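## Task

Using only the fingertips of the thumb and index finger, rotate the upright, green-and-magenta striped game piece in one direction through at least six complete revolutions, then finish with its green end pointing directly out from the palm. The arm, wrist and upward-facing palm must not move or tilt. The piece may touch nothing but this hand (plus the wrist camera, its post and the last arm link while turning) and must never leave the hand. At the end it must rest still, touched only by fingertips, with no hand motor moving, overloaded or accumulating toward a shutdown (motors dead from the start are exempt); then declare the task done.

## Robot and tools

Robot: one arm carrying a right hand with sixteen motors. The arm should not move at all in this job; all work is done by the fingers.

Frames. Poses, velocities and Hand target in results are in the scene frame: origin on the table top under the arm base, +z up, +y to the left when looking along +x. The hand point sits near the index/middle knuckles. Its own axes: +z along straight fingers toward the tips, +x across the palm away from the thumb, +y out of the palm face. Pose offsets in commands, however, use the scene frame's axes, with rotations taken about the Hand target position.

Row layout (used by execute_actions and move). Each row is 24 numbers in [-1, 1]: dx, dy, dz, rx, ry, rz, then the sixteen hinge goals index_mcp, index_abd, index_pip, index_dip, middle_mcp, middle_abd, middle_pip, middle_dip, ring_mcp, ring_abd, ring_pip, ring_dip, thumb_cmc, thumb_axl, thumb_mcp, thumb_ipl, then current_limit, speed. The first six are an offset, not a pose: a shift counted from the Hand target as it stood when the action began, scaled so 1.0 equals 0.6 m or 180 degrees; rx, ry, rz form one rotation vector. Every row of an action counts from that same starting target, so repeating a nonzero offset keeps moving the arm. To hold the arm still, send 0 for all six every time. The hinge numbers are absolute goals, each spread linearly between its two stops (degrees at +1 / -1, straight value): finger _mcp (-18, +128; +0.75), _abd (-60, +60; 0.00), _pip (-29, +108; +0.58), _dip (-21, +117; +0.70); thumb_cmc (-20, +120; +0.71), thumb_axl (-27, +140; +0.68), thumb_mcp (-69, +109; +0.23), thumb_ipl (-77, +108; +0.17). Moving toward -1 curls fingers toward the palm, swings _abd away from the thumb, and brings the thumb round in front of the palm. current_limit maps -1..+1 to 0..550 mA (floor 11 mA) for all motors; speed sets set-point rate to (speed+1)/2 of 8.5 rad/s. Starting values are +0.4 and -0.6; they persist until changed. At a scene's start, read a result first and copy its hand_goal numbers, since any 0 you send is a real goal.

Tools.
execute_actions(actions, cameras): actions is a list of actions; each action is a table of up to 15 rows, one per 1/30 s step; a short table repeats its last row to fill 15 steps. An empty list returns state and all camera images. cameras lists names to show: cam_head_left, cam_head_right, cam_low, cam_stand, cam_wrist, or ["all"].
move(target, speed, blend, blocking, cameras): drives the hand point along a straight path; target is one row or up to 15 rows, all offsets from the same Hand target. speed in m/s (0.002 to 2, default 0.25). Not needed here, since the arm must stay put.
wait(seconds 0 to 10), stop(), zoom_image(camera, region [x0,y0,x1,y1] pixels, max 504 per side), clear_fault() after a reported torque or force fault, finished_scene(scene 1 or 2) to declare done; it cannot be undone.

Results. State line: end_effector_position (m), end_effector_quat_wxyz, velocities. Hand target: your last commanded pose after clipping. Per-motor lists in the row order above: hand_goal (goals written; repeating them keeps grip), hand_measured (actual positions; repeating these loosens grip), hand_current_ma (positive pushes toward -1), hand_state (moving, goal, blocked, overload). hand_current_limit and hand_speed echo the settings. A HAND FAULT line cancels the rest of that reply's robot calls; MOTOR HOT warns of an overheat stop.

Gripping and cautions. A finger only squeezes while its goal lies past the object's surface; more overshoot means more force up to the cap. A motor at 495 mA or above for 5 accumulated seconds shuts down for 10 s, so avoid large overshoot with a high limit; a motor reading overload from the first reading is permanently dead and limp. Rotating the thumb (thumb_axl) with a bent thumb moves its tip off the contact spot, which can drop the piece. Fingers colliding sideways stop near 14 degrees. Watch cam_wrist and zoom to track the stripe and count turns. Never let the piece fall, touch other hand parts, or the arm move; before finishing, hold still until every used motor reads goal or a steady blocked at safe current.

Each tool is called after "Call:" by a JSON object that holds its "op" and its "data", one argument or row to a line.

## Session

Call:
{"op": "execute_actions", "data": {
  "actions": []
}}

Scene clock: 0.00 s.
end_effector_position=(+0.7101, -0.0064, +0.5384) hand_goal=(+0.026, +0.886, -0.906, -0.006, +0.754, +0.000, +0.576, +0.696, +0.754, +0.000, +0.576, +0.696, +0.748, -0.072, -0.708, -0.786) hand_measured=(+0.058, +0.892, -0.920, -0.024, +0.760, +0.000, +0.576, +0.696, +0.760, +0.000, +0.576, +0.696, +0.756, -0.144, -0.716, -0.792) hand_current_ma=(+69, +4, -18, -26, +7, +0, +0, +0, +7, +0, +0, +0, +8, -246, -13, -11) hand_state=(blocked, goal, goal, goal, goal, goal, goal, goal, goal, goal, goal, goal, goal, blocked, goal, goal) hand_current_limit=0.40 hand_speed=-0.60 end_effector_quat_wxyz=(+0.692, +0.708, +0.103, +0.093)
Joint positions: [0.308 0.392 1.773 -1.542 1.588 -0.977]
Joint velocities: within noise
Joint torques (N m): no reading
Hand target: +0.7101, -0.0064, +0.5384; +0.692, +0.708, +0.103, +0.093

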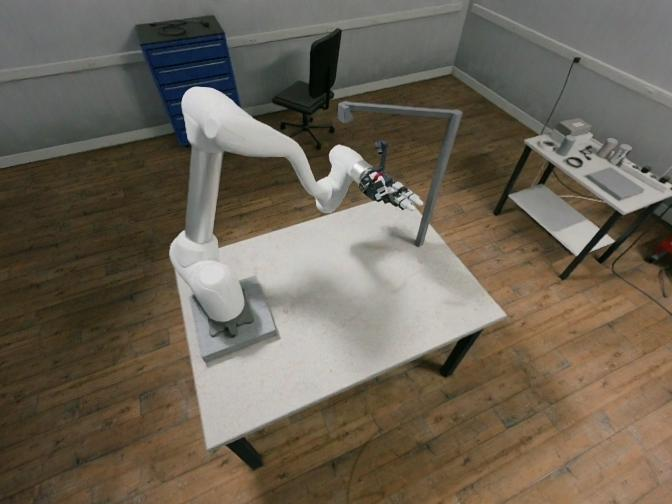

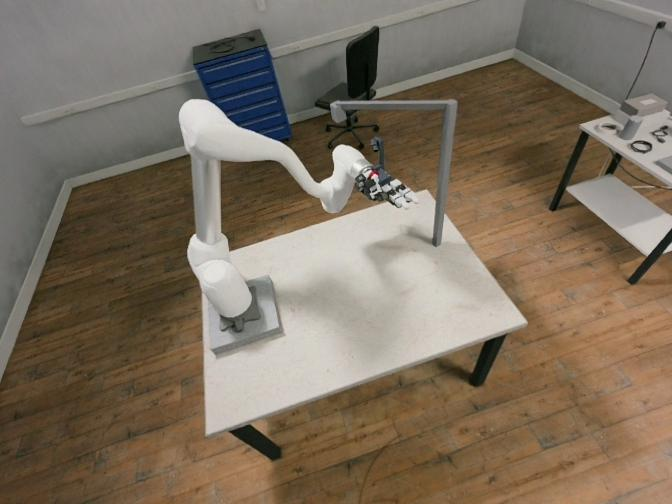

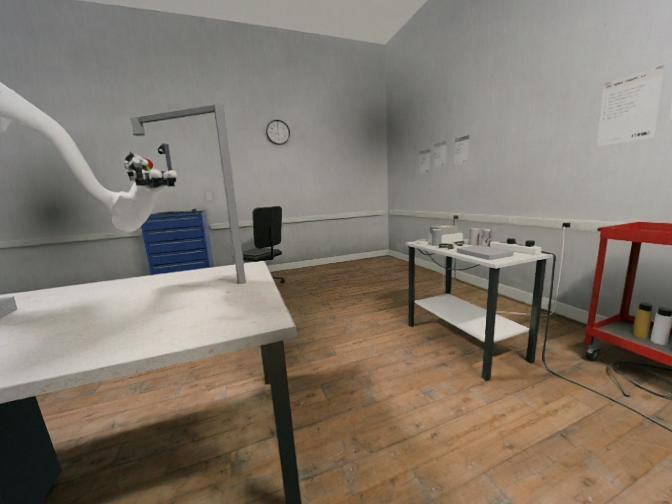

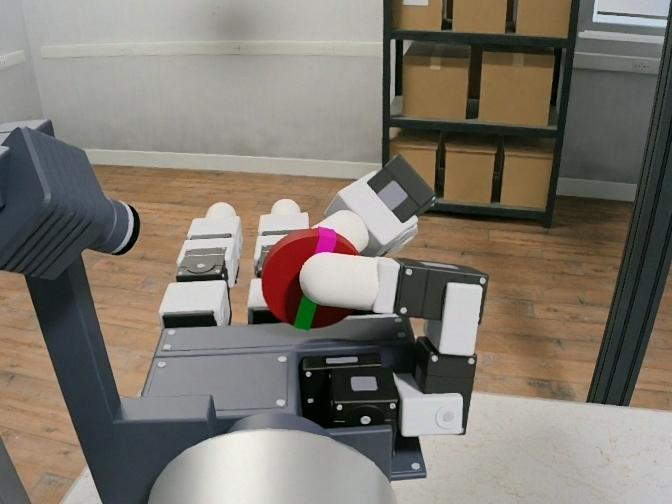

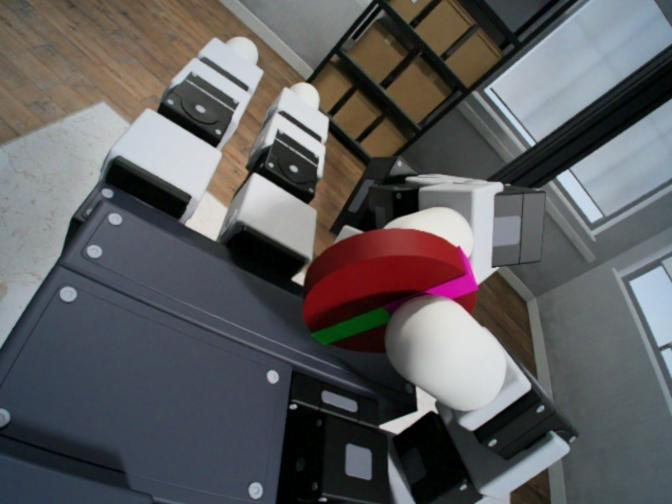

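Call:
{"op": "move", "data": {
  "target": [0,0,0,0,0,0,0.026,0.886,-0.906,-0.006,-0.342,-0.17,0.226,0.05,0.754,0,0.576,0.696,0.748,-0.072,-0.708,-0.786,0.4,-0.6],
  "cameras": ["cam_stand","cam_wrist"]
}}

Call:
{"op": "move", "data": {
  "target": [0,0,0,0,0,0,0.026,0.886,-0.906,-0.006,-0.342,-0.17,0.226,-0.77,0.754,0,0.576,0.696,0.748,-0.072,-0.708,-0.786,0.4,-0.6],
  "cameras": ["cam_stand","cam_wrist"]
}}

Scene clock: 76.57 s.
end_effector_position=(+0.7101, -0.0064, +0.5384) hand_goal=(+0.026, +0.886, -0.906, -0.006, -0.342, -0.170, +0.226, +0.050, +0.754, +0.000, +0.576, +0.696, +0.748, -0.072, -0.708, -0.786) hand_measured=(+0.058, +0.892, -0.920, -0.024, -0.336, -0.168, +0.228, +0.052, +0.760, +0.000, +0.576, +0.696, +0.756, -0.144, -0.716, -0.792) hand_current_ma=(+69, +4, -18, -26, +6, +1, +1, +2, +7, +0, +0, +0, +8, -246, -13, -11) hand_state=(blocked, goal, goal, goal, goal, goal, goal, goal, goal, goal, goal, goal, goal, blocked, goal, goal) hand_current_limit=0.40 hand_speed=-0.60 end_effector_quat_wxyz=(+0.692, +0.708, +0.103, +0.093)
Joint positions: [0.308 0.392 1.773 -1.542 1.588 -0.977]
Joint torques (N m): [-2.49 -70.01 -30.92 -1.39 1.13 -0.05]
Hand target: +0.7101, -0.0064, +0.5384; +0.692, +0.708, +0.103, +0.093
Off the commanded pose: 0.000 m, 0 deg.
move: done
Images, in order (width x height): cam_stand 672x504, cam_wrist 672x504.

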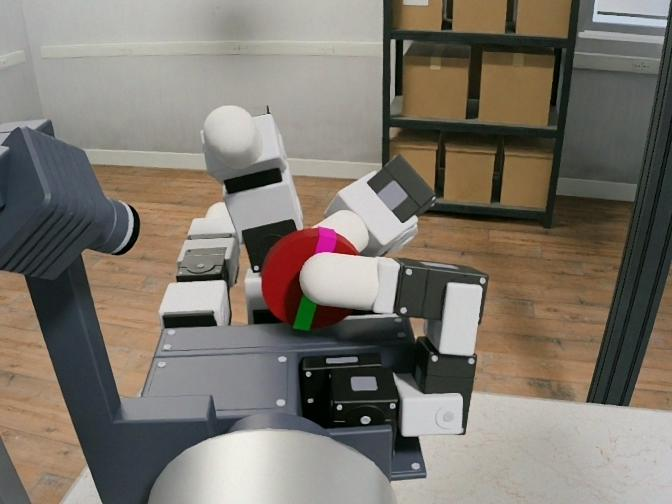

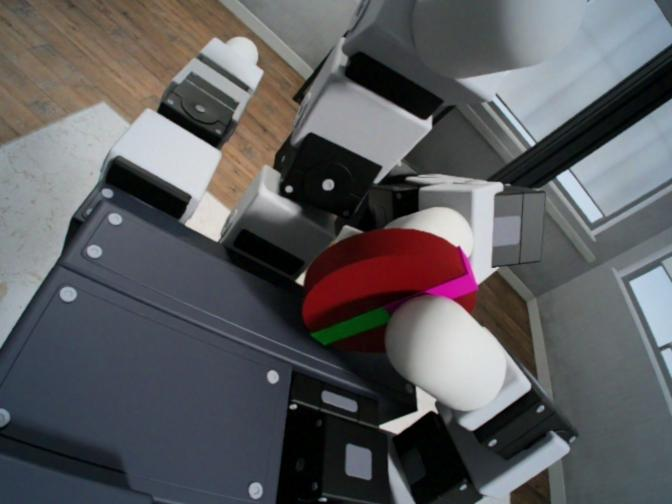

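Scene clock: 77.43 s.
end_effector_position=(+0.7101, -0.0064, +0.5384) hand_goal=(+0.026, +0.886, -0.906, -0.006, -0.342, -0.170, +0.226, -0.770, +0.754, +0.000, +0.576, +0.696, +0.748, -0.072, -0.708, -0.786) hand_measured=(+0.058, +0.892, -0.920, -0.024, -0.336, -0.168, +0.228, -0.768, +0.760, +0.000, +0.576, +0.696, +0.756, -0.144, -0.716, -0.792) hand_current_ma=(+69, +4, -18, -26, +6, +1, +1, +2, +7, +0, +0, +0, +8, -246, -13, -11) hand_state=(blocked, goal, goal, goal, goal, goal, goal, goal, goal, goal, goal, goal, goal, blocked, goal, goal) hand_current_limit=0.40 hand_speed=-0.60 end_effector_quat_wxyz=(+0.692, +0.708, +0.103, +0.093)
Joint positions: [0.308 0.392 1.773 -1.542 1.588 -0.977]
Joint torques (N m): [-2.34 -69.89 -30.9 -1.31 1.09 -0.07]
Hand target: +0.7101, -0.0064, +0.5384; +0.692, +0.708, +0.103, +0.093
Off the commanded pose: 0.000 m, 0 deg.
move: done
Images, in order (width x height): cam_stand 672x504, cam_wrist 672x504.

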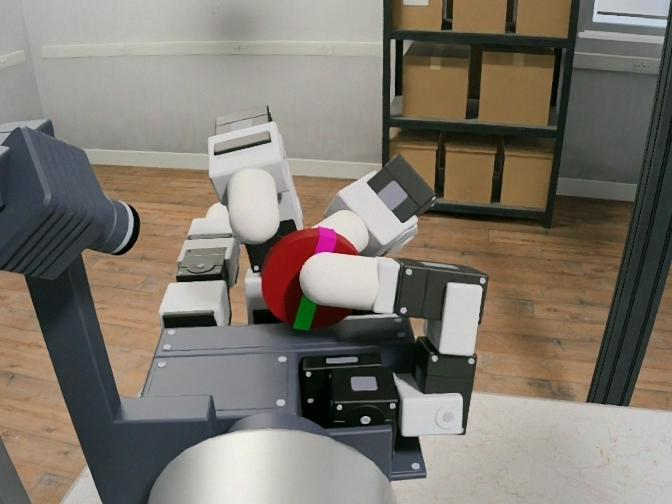

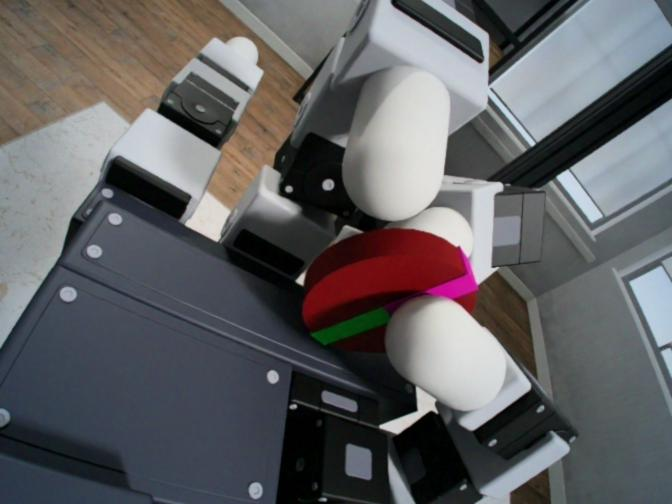

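Call:
{"op": "move", "data": {
  "target": [
    [0,0,0,0,0,0,0.026,0.886,-0.906,-0.006,-0.342,0.05,0.226,-0.72,0.754,0,0.576,0.696,0.748,-0.072,-0.708,-0.786,0.4,-0.6],
    [0,0,0,0,0,0,0.026,0.886,-0.906,-0.006,-0.342,0.28,0.226,-0.54,0.754,0,0.576,0.696,0.748,-0.072,-0.708,-0.786,0.4,-0.6]
  ],
  "cameras": ["cam_stand","cam_wrist"]
}}

Call:
{"op": "move", "data": {
  "target": [0,0,0,0,0,0,0.026,0.886,-0.906,-0.006,-0.342,0.67,0.226,-0.36,0.754,0,0.576,0.696,0.748,-0.072,-0.708,-0.786,0.4,-0.6],
  "cameras": ["cam_stand","cam_wrist"]
}}

Scene clock: 90.70 s.
end_effector_position=(+0.7101, -0.0064, +0.5384) hand_goal=(+0.026, +0.886, -0.906, -0.006, -0.342, +0.280, +0.226, -0.540, +0.754, +0.000, +0.576, +0.696, +0.748, -0.072, -0.708, -0.786) hand_measured=(+0.058, +0.892, -0.920, -0.024, -0.336, +0.278, +0.228, -0.544, +0.760, +0.000, +0.576, +0.696, +0.756, -0.144, -0.716, -0.792) hand_current_ma=(+69, +4, -18, -26, +6, -1, +1, -3, +7, +0, +0, +0, +8, -246, -13, -11) hand_state=(blocked, goal, goal, goal, goal, goal, goal, goal, goal, goal, goal, goal, goal, blocked, goal, goal) hand_current_limit=0.40 hand_speed=-0.60 end_effector_quat_wxyz=(+0.692, +0.708, +0.103, +0.093)
Joint positions: [0.308 0.392 1.773 -1.542 1.588 -0.977]
Joint torques (N m): [-2.38 -69.83 -30.92 -1.33 1.14 -0.05]
Hand target: +0.7101, -0.0064, +0.5384; +0.692, +0.708, +0.103, +0.093
Off the commanded pose: 0.000 m, 0 deg.
move: done
Images, in order (width x height): cam_stand 672x504, cam_wrist 672x504.

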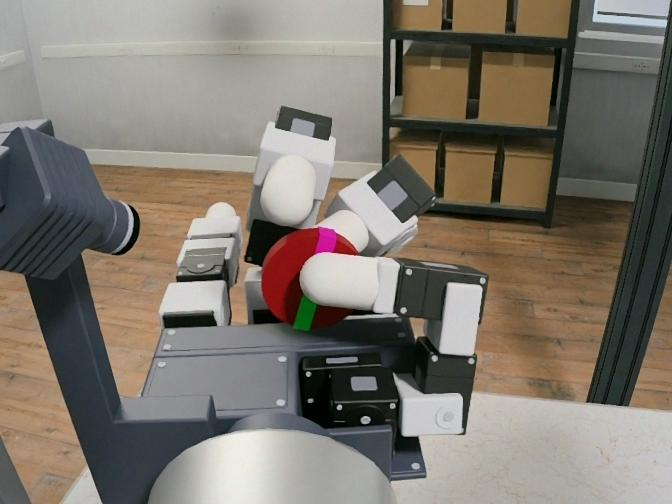

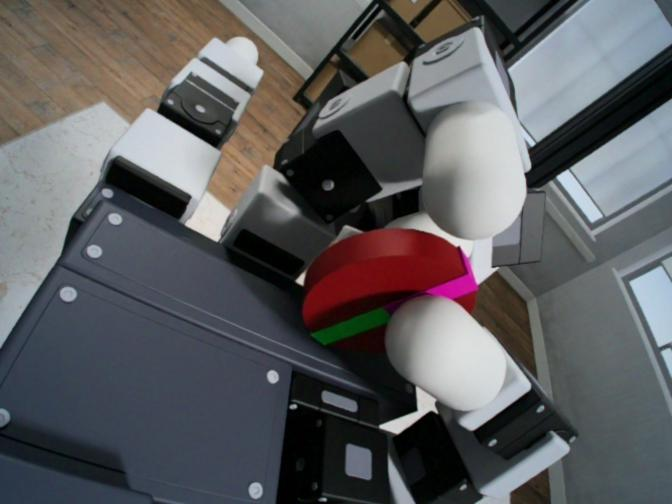

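Scene clock: 91.20 s.
end_effector_position=(+0.7101, -0.0064, +0.5384) hand_goal=(+0.026, +0.886, -0.906, -0.006, -0.342, +0.670, +0.226, -0.360, +0.754, +0.000, +0.576, +0.696, +0.748, -0.072, -0.708, -0.786) hand_measured=(+0.058, +0.886, -0.918, -0.034, -0.334, +0.430, +0.228, -0.364, +0.760, +0.000, +0.576, +0.696, +0.756, -0.140, -0.716, -0.794) hand_current_ma=(+69, +0, -17, -53, +9, -385, +1, -3, +7, +0, +0, +0, +8, -232, -14, -15) hand_state=(blocked, goal, goal, blocked, goal, blocked, goal, goal, goal, goal, goal, goal, goal, blocked, goal, goal) hand_current_limit=0.40 hand_speed=-0.60 end_effector_quat_wxyz=(+0.692, +0.708, +0.103, +0.093)
Joint positions: [0.308 0.392 1.773 -1.542 1.588 -0.977]
Joint torques (N m): [-2.44 -70.1 -31.09 -1.32 1.09 -0.06]
Hand target: +0.7101, -0.0064, +0.5384; +0.692, +0.708, +0.103, +0.093
Off the commanded pose: 0.000 m, 0 deg.
move: done
Images, in order (width x height): cam_stand 672x504, cam_wrist 672x504.

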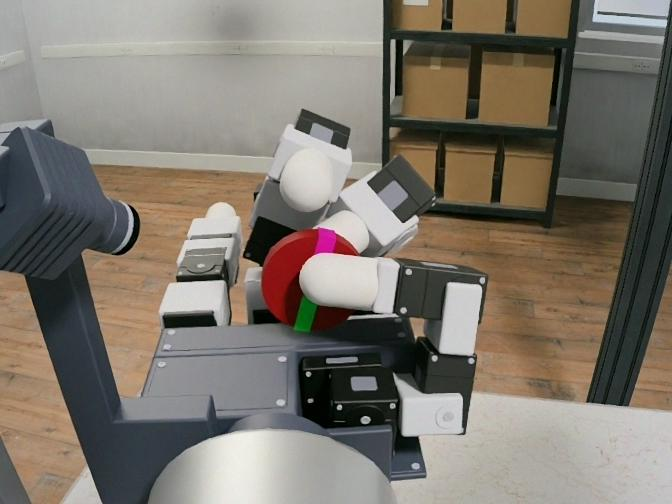

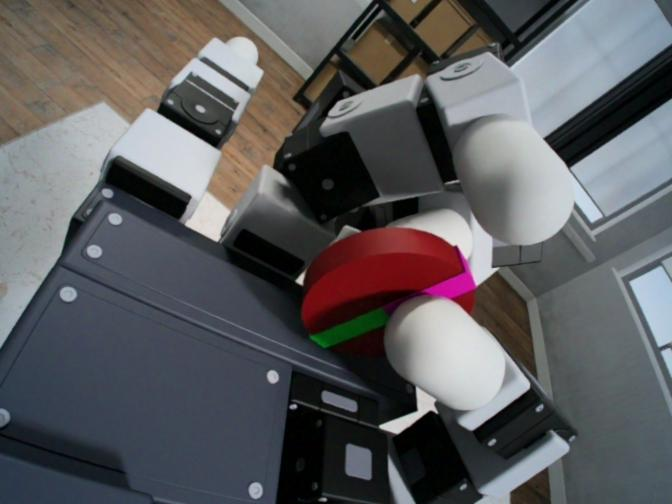

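Call:
{"op": "move", "data": {
  "target": [0,0,0,0,0,0,0.026,0.886,-0.906,-0.006,-0.342,0.2,0.226,-0.65,0.754,0,0.576,0.696,0.748,-0.072,-0.708,-0.786,0.4,-0.6],
  "cameras": ["cam_wrist"]
}}

Call:
{"op": "move", "data": {
  "target": [0,0,0,0,0,0,0.026,0.886,-0.906,-0.006,-0.342,0.2,0.226,-0.75,0.754,0,0.576,0.696,0.748,-0.072,-0.708,-0.786,0.4,-0.6],
  "cameras": ["cam_stand","cam_wrist"]
}}

Call:
{"op": "move", "data": {
  "target": [0,0,0,0,0,0,0.026,0.886,-0.906,-0.006,-0.342,0.2,0.226,-0.85,0.754,0,0.576,0.696,0.748,-0.072,-0.708,-0.786,0.4,-0.6],
  "cameras": ["cam_stand","cam_wrist"]
}}

Scene clock: 107.97 s.
end_effector_position=(+0.7101, -0.0064, +0.5384) hand_goal=(+0.026, +0.886, -0.906, -0.006, -0.342, +0.200, +0.226, -0.650, +0.754, +0.000, +0.576, +0.696, +0.748, -0.072, -0.708, -0.786) hand_measured=(+0.058, +0.890, -0.918, -0.034, -0.336, +0.204, +0.228, -0.648, +0.760, +0.000, +0.576, +0.696, +0.754, -0.140, -0.716, -0.794) hand_current_ma=(+69, +3, -15, -53, +7, +3, +1, +2, +7, +0, +0, +0, +6, -227, -14, -15) hand_state=(blocked, goal, goal, blocked, goal, goal, goal, goal, goal, goal, goal, goal, goal, blocked, goal, goal) hand_current_limit=0.40 hand_speed=-0.60 end_effector_quat_wxyz=(+0.692, +0.708, +0.103, +0.093)
Joint positions: [0.308 0.392 1.773 -1.542 1.588 -0.977]
Joint torques (N m): [-2.33 -70.18 -30.88 -1.33 1.15 -0.07]
Hand target: +0.7101, -0.0064, +0.5384; +0.692, +0.708, +0.103, +0.093
Off the commanded pose: 0.000 m, 0 deg.
move: done
Images, in order (width x height): cam_wrist 672x504.

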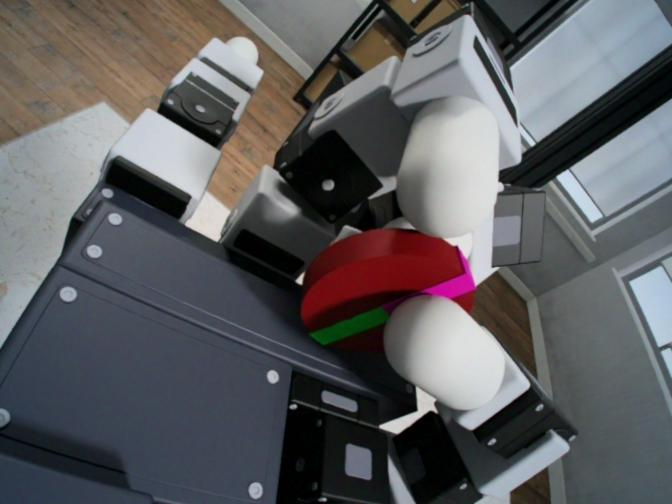

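Scene clock: 108.47 s.
end_effector_position=(+0.7101, -0.0064, +0.5384) hand_goal=(+0.026, +0.886, -0.906, -0.006, -0.342, +0.200, +0.226, -0.750, +0.754, +0.000, +0.576, +0.696, +0.748, -0.072, -0.708, -0.786) hand_measured=(+0.058, +0.884, -0.922, -0.034, -0.336, +0.198, +0.232, -0.728, +0.760, +0.000, +0.576, +0.696, +0.750, -0.138, -0.718, -0.794) hand_current_ma=(+69, +0, -25, -53, +7, -2, +6, +38, +7, +0, +0, +0, +1, -225, -17, -15) hand_state=(blocked, goal, goal, blocked, goal, goal, goal, blocked, goal, goal, goal, goal, goal, blocked, goal, goal) hand_current_limit=0.40 hand_speed=-0.60 end_effector_quat_wxyz=(+0.692, +0.708, +0.103, +0.093)
Joint positions: [0.308 0.392 1.773 -1.542 1.588 -0.977]
Joint torques (N m): [-2.36 -69.84 -30.88 -1.36 1.12 -0.04]
Hand target: +0.7101, -0.0064, +0.5384; +0.692, +0.708, +0.103, +0.093
Off the commanded pose: 0.000 m, 0 deg.
move: done
Images, in order (width x height): cam_stand 672x504, cam_wrist 672x504.

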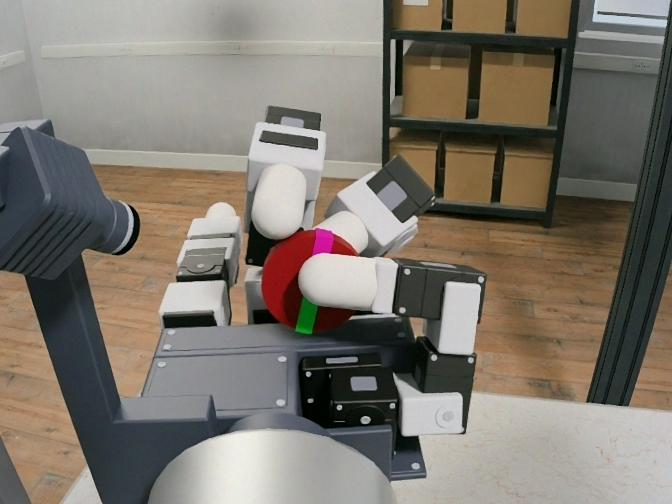

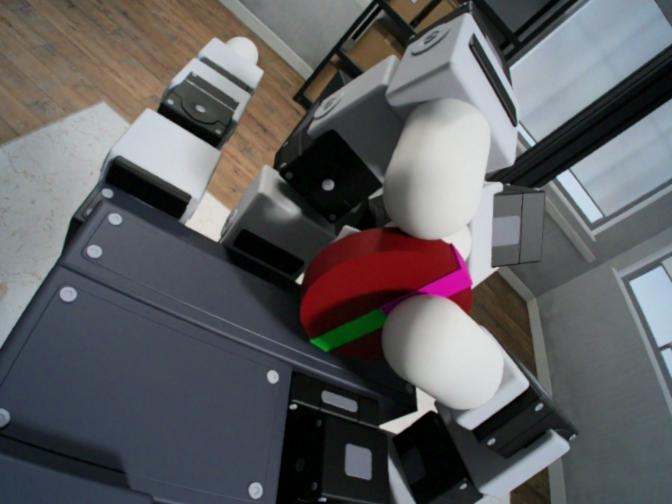

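Scene clock: 108.97 s.
end_effector_position=(+0.7101, -0.0064, +0.5384) hand_goal=(+0.026, +0.886, -0.906, -0.006, -0.342, +0.200, +0.226, -0.850, +0.754, +0.000, +0.576, +0.696, +0.748, -0.072, -0.708, -0.786) hand_measured=(+0.058, +0.872, -0.932, -0.042, -0.336, +0.190, +0.244, -0.792, +0.760, +0.000, +0.576, +0.696, +0.746, -0.138, -0.720, -0.794) hand_current_ma=(+69, -15, -46, -72, +8, -9, +26, +138, +7, +0, +0, +0, -2, -224, -23, -15) hand_state=(blocked, goal, blocked, blocked, goal, goal, goal, blocked, goal, goal, goal, goal, goal, blocked, goal, goal) hand_current_limit=0.40 hand_speed=-0.60 end_effector_quat_wxyz=(+0.692, +0.708, +0.103, +0.093)
Joint positions: [0.308 0.392 1.773 -1.542 1.588 -0.977]
Joint torques (N m): [-2.47 -70.07 -31.03 -1.35 1.12 -0.02]
Hand target: +0.7101, -0.0064, +0.5384; +0.692, +0.708, +0.103, +0.093
Off the commanded pose: 0.000 m, 0 deg.
move: done
Images, in order (width x height): cam_stand 672x504, cam_wrist 672x504.

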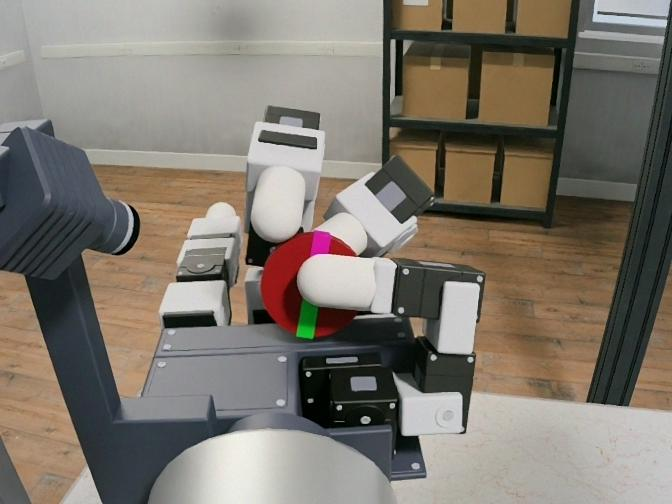

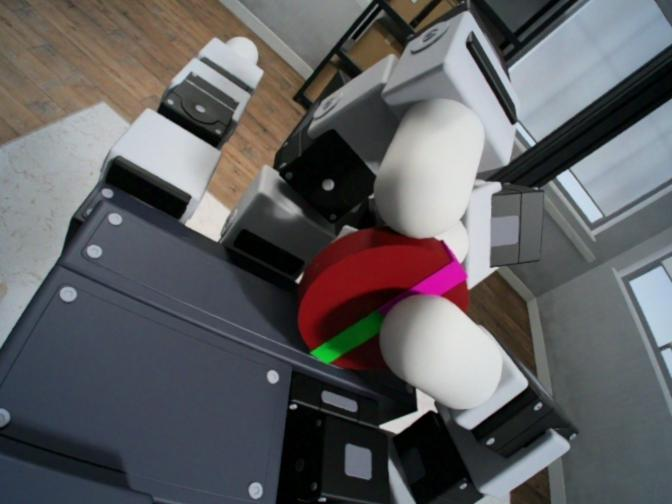

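Call:
{"op": "move", "data": {
  "target": [
    [0,0,0,0,0,0,0.026,0.886,-0.906,-0.006,-0.342,0.0,0.226,-0.4,0.754,0,0.576,0.696,0.748,-0.072,-0.708,-0.786,0.4,-0.6],
    [0,0,0,0,0,0,0.026,0.886,-0.906,-0.006,-0.411,-0.15,0.226,-0.6,0.754,0,0.576,0.696,0.748,-0.072,-0.708,-0.786,0.4,-0.6],
    [0,0,0,0,0,0,0.026,0.886,-0.906,-0.006,-0.411,-0.15,0.226,-0.9,0.754,0,0.576,0.696,0.748,-0.072,-0.708,-0.786,0.4,-0.6]
  ],
  "cameras": ["cam_stand","cam_wrist"]
}}

Call:
{"op": "move", "data": {
  "target": [0,0,0,0,0,0,0.026,0.886,-0.906,-0.006,-0.411,0.0,0.226,-0.83,0.754,0,0.576,0.696,0.748,-0.072,-0.708,-0.786,0.4,-0.6],
  "cameras": ["cam_stand","cam_wrist"]
}}

Call:
{"op": "move", "data": {
  "target": [0,0,0,0,0,0,0.026,0.886,-0.906,-0.006,-0.411,0.2,0.226,-0.7,0.754,0,0.576,0.696,0.748,-0.072,-0.708,-0.786,0.4,-0.6],
  "cameras": ["cam_stand","cam_wrist"]
}}

Call:
{"op": "move", "data": {
  "target": [0,0,0,0,0,0,0.026,0.886,-0.906,-0.006,-0.411,0.36,0.226,-0.64,0.754,0,0.576,0.696,0.748,-0.072,-0.708,-0.786,0.4,-0.6],
  "cameras": ["cam_stand","cam_wrist"]
}}

Scene clock: 136.10 s.
end_effector_position=(+0.7101, -0.0064, +0.5384) hand_goal=(+0.026, +0.886, -0.906, -0.006, -0.410, -0.150, +0.226, -0.900, +0.754, +0.000, +0.576, +0.696, +0.748, -0.072, -0.708, -0.786) hand_measured=(+0.060, +0.878, -0.928, -0.044, -0.410, -0.158, +0.248, -0.832, +0.760, +0.000, +0.576, +0.696, +0.744, -0.132, -0.722, -0.796) hand_current_ma=(+72, -7, -35, -76, +0, -7, +35, +172, +7, +0, +0, +0, -2, -194, -27, -17) hand_state=(blocked, goal, blocked, blocked, goal, goal, blocked, blocked, goal, goal, goal, goal, goal, blocked, goal, goal) hand_current_limit=0.40 hand_speed=-0.60 end_effector_quat_wxyz=(+0.692, +0.708, +0.103, +0.093)
Joint positions: [0.308 0.392 1.773 -1.542 1.588 -0.977]
Joint torques (N m): [-2.78 -70.48 -31.11 -1.35 1.15 -0.06]
Hand target: +0.7101, -0.0064, +0.5384; +0.692, +0.708, +0.103, +0.093
Off the commanded pose: 0.000 m, 0 deg.
move: done
Images, in order (width x height): cam_stand 672x504, cam_wrist 672x504.

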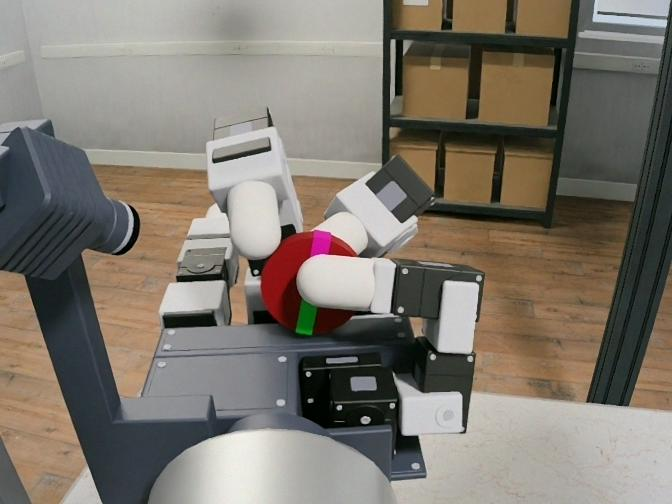

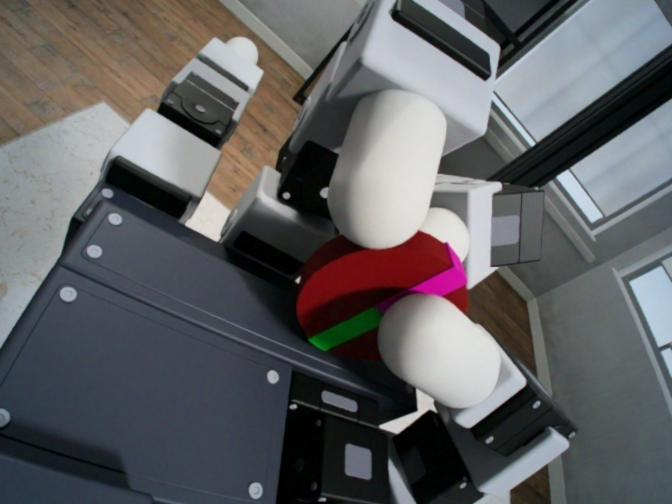

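Scene clock: 136.60 s.
end_effector_position=(+0.7101, -0.0064, +0.5384) hand_goal=(+0.026, +0.886, -0.906, -0.006, -0.410, +0.000, +0.226, -0.830, +0.754, +0.000, +0.576, +0.696, +0.748, -0.072, -0.708, -0.786) hand_measured=(+0.062, +0.870, -0.922, -0.044, -0.404, -0.052, +0.252, -0.802, +0.760, +0.000, +0.576, +0.696, +0.756, -0.132, -0.720, -0.796) hand_current_ma=(+76, -19, -22, -76, +6, -99, +45, +50, +7, +0, +0, +0, +10, -194, -24, -19) hand_state=(blocked, goal, goal, blocked, goal, blocked, blocked, blocked, goal, goal, goal, goal, goal, blocked, goal, goal) hand_current_limit=0.40 hand_speed=-0.60 end_effector_quat_wxyz=(+0.692, +0.708, +0.103, +0.093)
Joint positions: [0.308 0.392 1.773 -1.542 1.588 -0.977]
Joint torques (N m): [-2.66 -70.1 -30.93 -1.35 1.07 -0.06]
Hand target: +0.7101, -0.0064, +0.5384; +0.692, +0.708, +0.103, +0.093
Off the commanded pose: 0.000 m, 0 deg.
move: done
Images, in order (width x height): cam_stand 672x504, cam_wrist 672x504.

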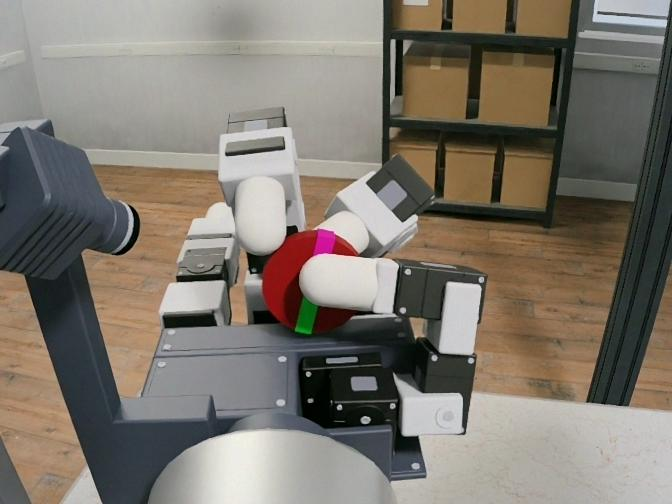

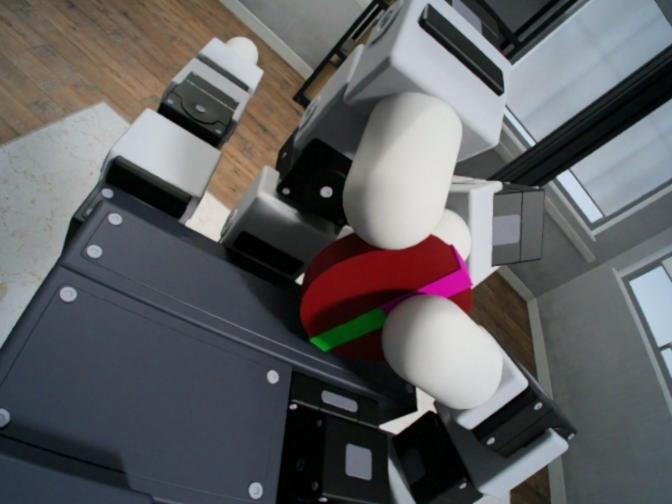

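Scene clock: 137.10 s.
end_effector_position=(+0.7101, -0.0064, +0.5384) hand_goal=(+0.026, +0.886, -0.906, -0.006, -0.410, +0.200, +0.226, -0.700, +0.754, +0.000, +0.576, +0.696, +0.748, -0.072, -0.708, -0.786) hand_measured=(+0.062, +0.872, -0.920, -0.044, -0.386, +0.144, +0.252, -0.684, +0.760, +0.000, +0.576, +0.696, +0.768, -0.132, -0.714, -0.804) hand_current_ma=(+76, -15, -21, -76, +45, -110, +45, +24, +7, +0, +0, +0, +33, -194, -7, -42) hand_state=(blocked, goal, goal, blocked, blocked, blocked, blocked, goal, goal, goal, goal, goal, blocked, blocked, goal, goal) hand_current_limit=0.40 hand_speed=-0.60 end_effector_quat_wxyz=(+0.692, +0.708, +0.103, +0.093)
Joint positions: [0.308 0.392 1.773 -1.542 1.588 -0.977]
Joint torques (N m): [-2.51 -70.15 -31.09 -1.35 1.17 -0.06]
Hand target: +0.7101, -0.0064, +0.5384; +0.692, +0.708, +0.103, +0.093
Off the commanded pose: 0.000 m, 0 deg.
move: done
Images, in order (width x height): cam_stand 672x504, cam_wrist 672x504.

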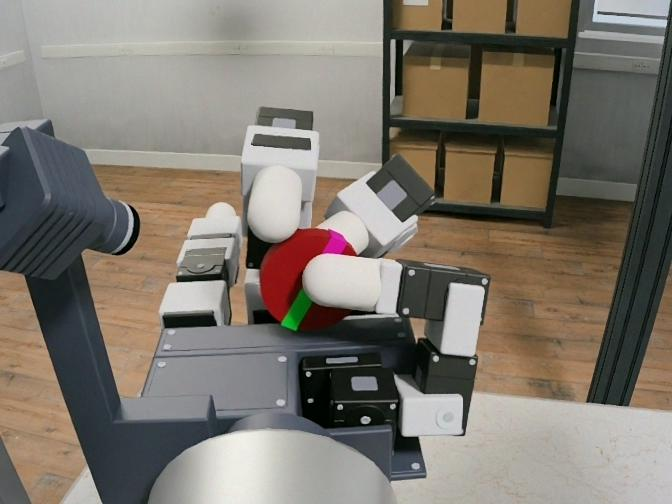

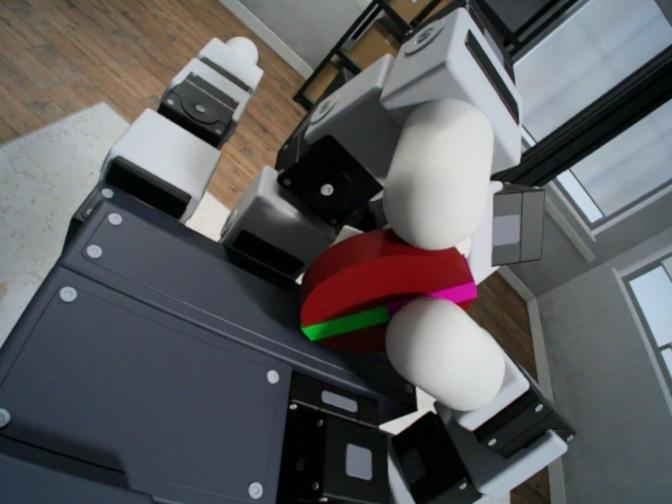

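Scene clock: 137.60 s.
end_effector_position=(+0.7101, -0.0064, +0.5384) hand_goal=(+0.026, +0.886, -0.906, -0.006, -0.410, +0.360, +0.226, -0.640, +0.754, +0.000, +0.576, +0.696, +0.748, -0.072, -0.708, -0.786) hand_measured=(+0.062, +0.874, -0.928, -0.044, -0.370, +0.298, +0.256, -0.620, +0.760, +0.000, +0.576, +0.696, +0.774, -0.128, -0.710, -0.812) hand_current_ma=(+76, -11, -36, -76, +91, -128, +55, +29, +7, +0, +0, +0, +46, -177, -3, -69) hand_state=(blocked, goal, blocked, blocked, blocked, blocked, blocked, goal, goal, goal, goal, goal, blocked, blocked, goal, blocked) hand_current_limit=0.40 hand_speed=-0.60 end_effector_quat_wxyz=(+0.692, +0.708, +0.103, +0.093)
Joint positions: [0.308 0.392 1.773 -1.542 1.588 -0.977]
Joint torques (N m): [-2.49 -70.23 -31.05 -1.34 1.12 0]
Hand target: +0.7101, -0.0064, +0.5384; +0.692, +0.708, +0.103, +0.093
Off the commanded pose: 0.000 m, 0 deg.
move: done
Images, in order (width x height): cam_stand 672x504, cam_wrist 672x504.

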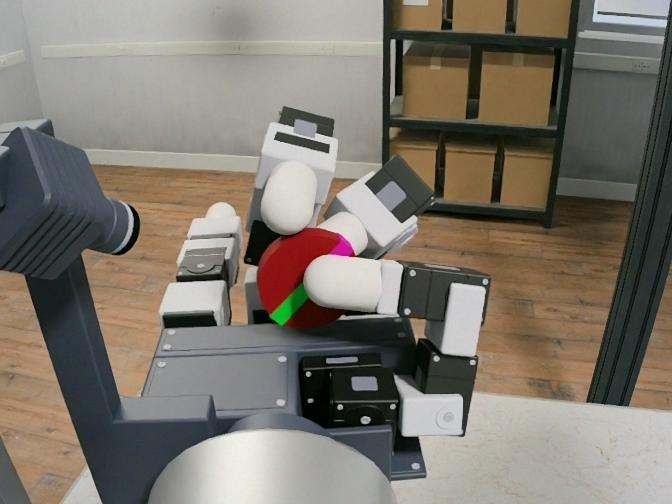

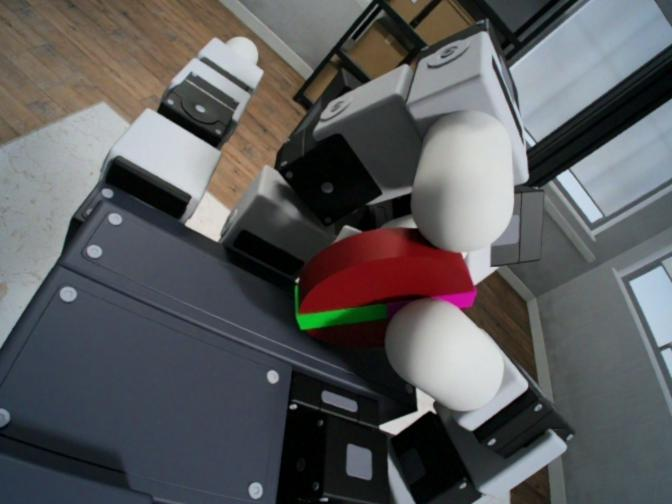

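Call:
{"op": "move", "data": {
  "target": [
    [0,0,0,0,0,0,0.02,0.89,-0.91,-0.01,-0.41,-0.28,0.23,-0.35,0.75,0,0.58,0.7,0.75,-0.07,-0.71,-0.79,0.4,-0.6],
    [0,0,0,0,0,0,0.02,0.89,-0.91,-0.01,-0.41,-0.28,0.23,-0.96,0.75,0,0.58,0.7,0.75,-0.07,-0.71,-0.79,0.4,-0.6],
    [0,0,0,0,0,0,0.02,0.89,-0.91,-0.01,-0.41,0.02,0.23,-0.82,0.75,0,0.58,0.7,0.75,-0.07,-0.71,-0.79,0.4,-0.6],
    [0,0,0,0,0,0,0.02,0.89,-0.91,-0.01,-0.41,0.37,0.23,-0.63,0.75,0,0.58,0.7,0.75,-0.07,-0.71,-0.79,0.4,-0.6]
  ],
  "cameras": ["cam_stand","cam_wrist"]
}}

Call:
{"op": "move", "data": {
  "target": [
    [0,0,0,0,0,0,0.02,0.89,-0.91,-0.01,-0.41,-0.28,0.23,-0.35,0.75,0,0.58,0.7,0.75,-0.07,-0.71,-0.79,0.4,-0.6],
    [0,0,0,0,0,0,0.02,0.89,-0.91,-0.01,-0.41,-0.28,0.23,-0.96,0.75,0,0.58,0.7,0.75,-0.07,-0.71,-0.79,0.4,-0.6],
    [0,0,0,0,0,0,0.02,0.89,-0.91,-0.01,-0.41,0.02,0.23,-0.82,0.75,0,0.58,0.7,0.75,-0.07,-0.71,-0.79,0.4,-0.6],
    [0,0,0,0,0,0,0.02,0.89,-0.91,-0.01,-0.41,0.37,0.23,-0.63,0.75,0,0.58,0.7,0.75,-0.07,-0.71,-0.79,0.4,-0.6]
  ],
  "cameras": ["cam_stand","cam_wrist"]
}}

Scene clock: 169.00 s.
end_effector_position=(+0.7101, -0.0064, +0.5384) hand_goal=(+0.020, +0.890, -0.910, -0.010, -0.410, +0.370, +0.230, -0.630, +0.750, +0.000, +0.580, +0.700, +0.750, -0.070, -0.710, -0.790) hand_measured=(+0.062, +0.888, -0.940, -0.048, -0.362, +0.302, +0.272, -0.602, +0.760, +0.000, +0.580, +0.698, +0.780, -0.114, -0.712, -0.824) hand_current_ma=(+95, -2, -56, -80, +116, -143, +88, +51, +14, +0, +0, -1, +58, -123, -3, -98) hand_state=(blocked, goal, blocked, blocked, blocked, blocked, blocked, blocked, goal, goal, goal, goal, blocked, blocked, goal, blocked) hand_current_limit=0.40 hand_speed=-0.60 end_effector_quat_wxyz=(+0.692, +0.708, +0.103, +0.093)
Joint positions: [0.308 0.392 1.773 -1.542 1.588 -0.977]
Joint torques (N m): [-2.56 -69.8 -30.94 -1.33 1.08 -0.05]
Hand target: +0.7101, -0.0064, +0.5384; +0.692, +0.708, +0.103, +0.093
Off the commanded pose: 0.000 m, 0 deg.
move: done
Images, in order (width x height): cam_stand 672x504, cam_wrist 672x504.

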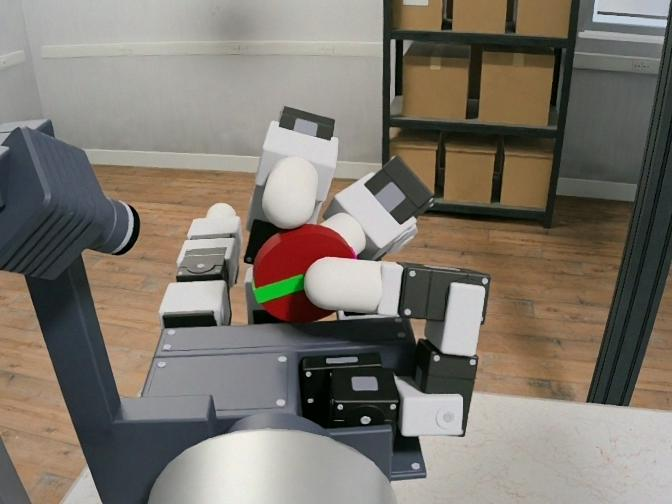

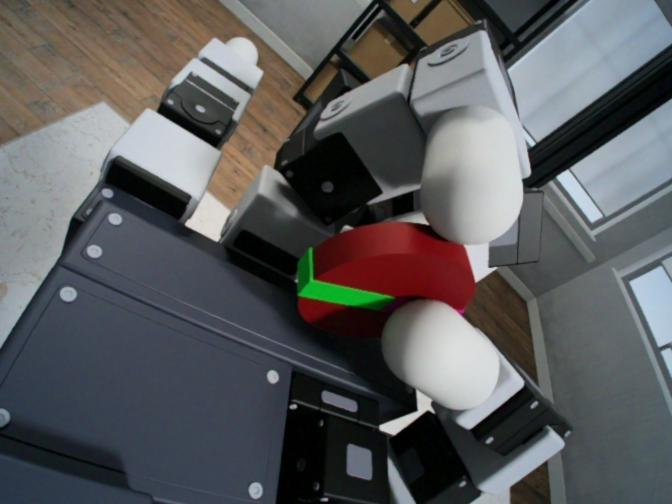

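Scene clock: 171.47 s.
end_effector_position=(+0.7101, -0.0064, +0.5384) hand_goal=(+0.020, +0.890, -0.910, -0.010, -0.410, +0.370, +0.230, -0.630, +0.750, +0.000, +0.580, +0.700, +0.750, -0.070, -0.710, -0.790) hand_measured=(+0.054, +0.880, -0.948, -0.058, -0.358, +0.302, +0.292, -0.594, +0.760, +0.000, +0.580, +0.698, +0.778, -0.110, -0.722, -0.826) hand_current_ma=(+71, -9, -78, -105, +128, -147, +152, +74, +14, +0, +0, -1, +49, -107, -21, -110) hand_state=(blocked, goal, blocked, blocked, blocked, blocked, blocked, blocked, goal, goal, goal, goal, blocked, blocked, goal, blocked) hand_current_limit=0.40 hand_speed=-0.60 end_effector_quat_wxyz=(+0.692, +0.708, +0.103, +0.093)
Joint positions: [0.308 0.392 1.773 -1.542 1.588 -0.977]
Joint torques (N m): [-2.28 -70.22 -30.94 -1.31 1.12 -0.03]
Hand target: +0.7101, -0.0064, +0.5384; +0.692, +0.708, +0.103, +0.093
Off the commanded pose: 0.000 m, 0 deg.
move: done
Images, in order (width x height): cam_stand 672x504, cam_wrist 672x504.

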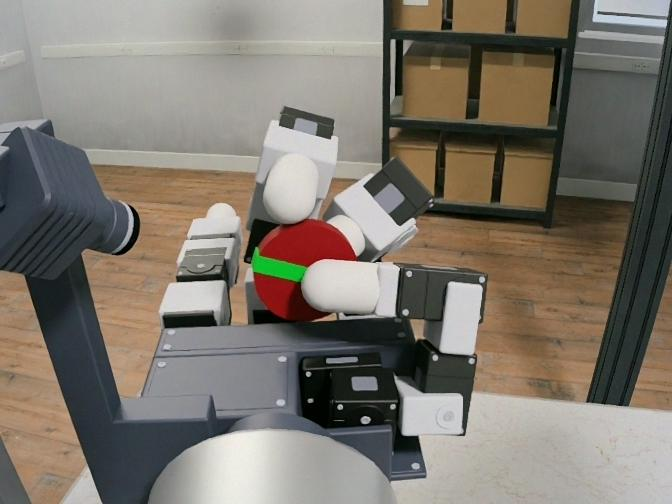

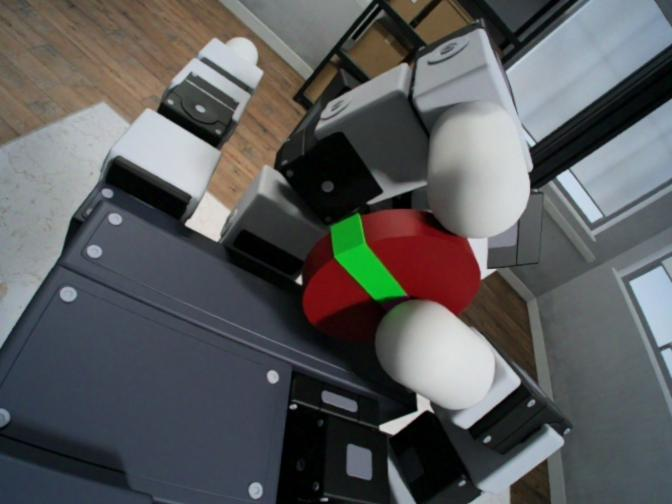

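Call:
{"op": "move", "data": {
  "target": [
    [0,0,0,0,0,0,0.02,0.89,-0.91,-0.01,-0.41,-0.28,0.23,-0.3,0.75,0,0.58,0.7,0.75,-0.07,-0.71,-0.79,0.4,-0.6],
    [0,0,0,0,0,0,0.02,0.89,-0.91,-0.01,-0.49,-0.28,0.23,-0.86,0.75,0,0.58,0.7,0.75,-0.07,-0.71,-0.79,0.4,-0.6],
    [0,0,0,0,0,0,0.02,0.89,-0.91,-0.01,-0.49,0.02,0.23,-0.72,0.75,0,0.58,0.7,0.75,-0.07,-0.71,-0.79,0.4,-0.6],
    [0,0,0,0,0,0,0.02,0.89,-0.91,-0.01,-0.49,0.37,0.23,-0.54,0.75,0,0.58,0.7,0.75,-0.07,-0.71,-0.79,0.4,-0.6]
  ],
  "cameras": ["cam_stand","cam_wrist"]
}}

Scene clock: 191.80 s.
end_effector_position=(+0.7101, -0.0064, +0.5384) hand_goal=(+0.020, +0.890, -0.910, -0.010, -0.490, +0.370, +0.230, -0.540, +0.750, +0.000, +0.580, +0.700, +0.750, -0.070, -0.710, -0.790) hand_measured=(+0.062, +0.884, -0.966, -0.060, -0.446, +0.286, +0.294, -0.490, +0.760, +0.000, +0.580, +0.698, +0.776, -0.090, -0.724, -0.828) hand_current_ma=(+93, -4, -136, -116, +102, -194, +157, +115, +14, +0, +0, -1, +47, -43, -30, -120) hand_state=(blocked, goal, blocked, blocked, blocked, blocked, blocked, blocked, goal, goal, goal, goal, blocked, blocked, goal, blocked) hand_current_limit=0.40 hand_speed=-0.60 end_effector_quat_wxyz=(+0.692, +0.708, +0.103, +0.093)
Joint positions: [0.308 0.392 1.773 -1.542 1.588 -0.977]
Joint torques (N m): [-2.3 -70.03 -31.13 -1.35 1.1 -0.07]
Hand target: +0.7101, -0.0064, +0.5384; +0.692, +0.708, +0.103, +0.093
Off the commanded pose: 0.000 m, 0 deg.
move: done
Images, in order (width x height): cam_stand 672x504, cam_wrist 672x504.

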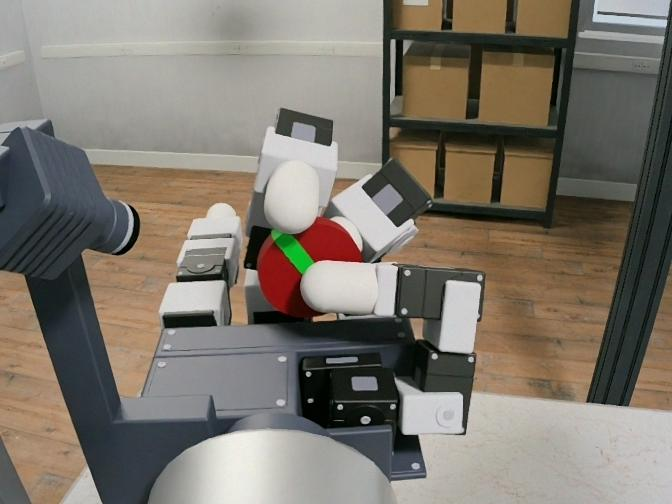

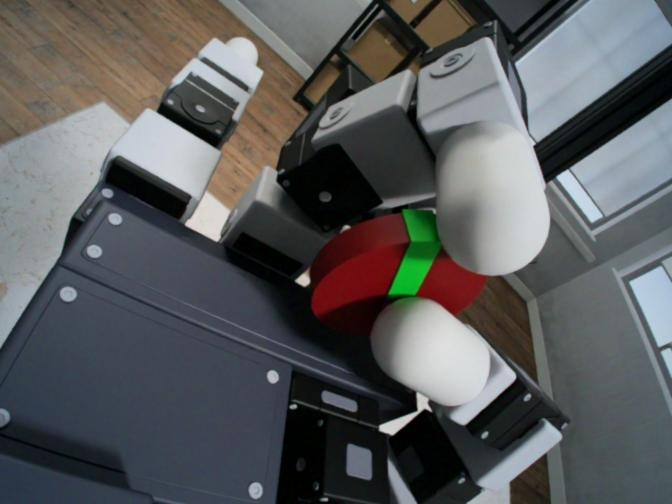

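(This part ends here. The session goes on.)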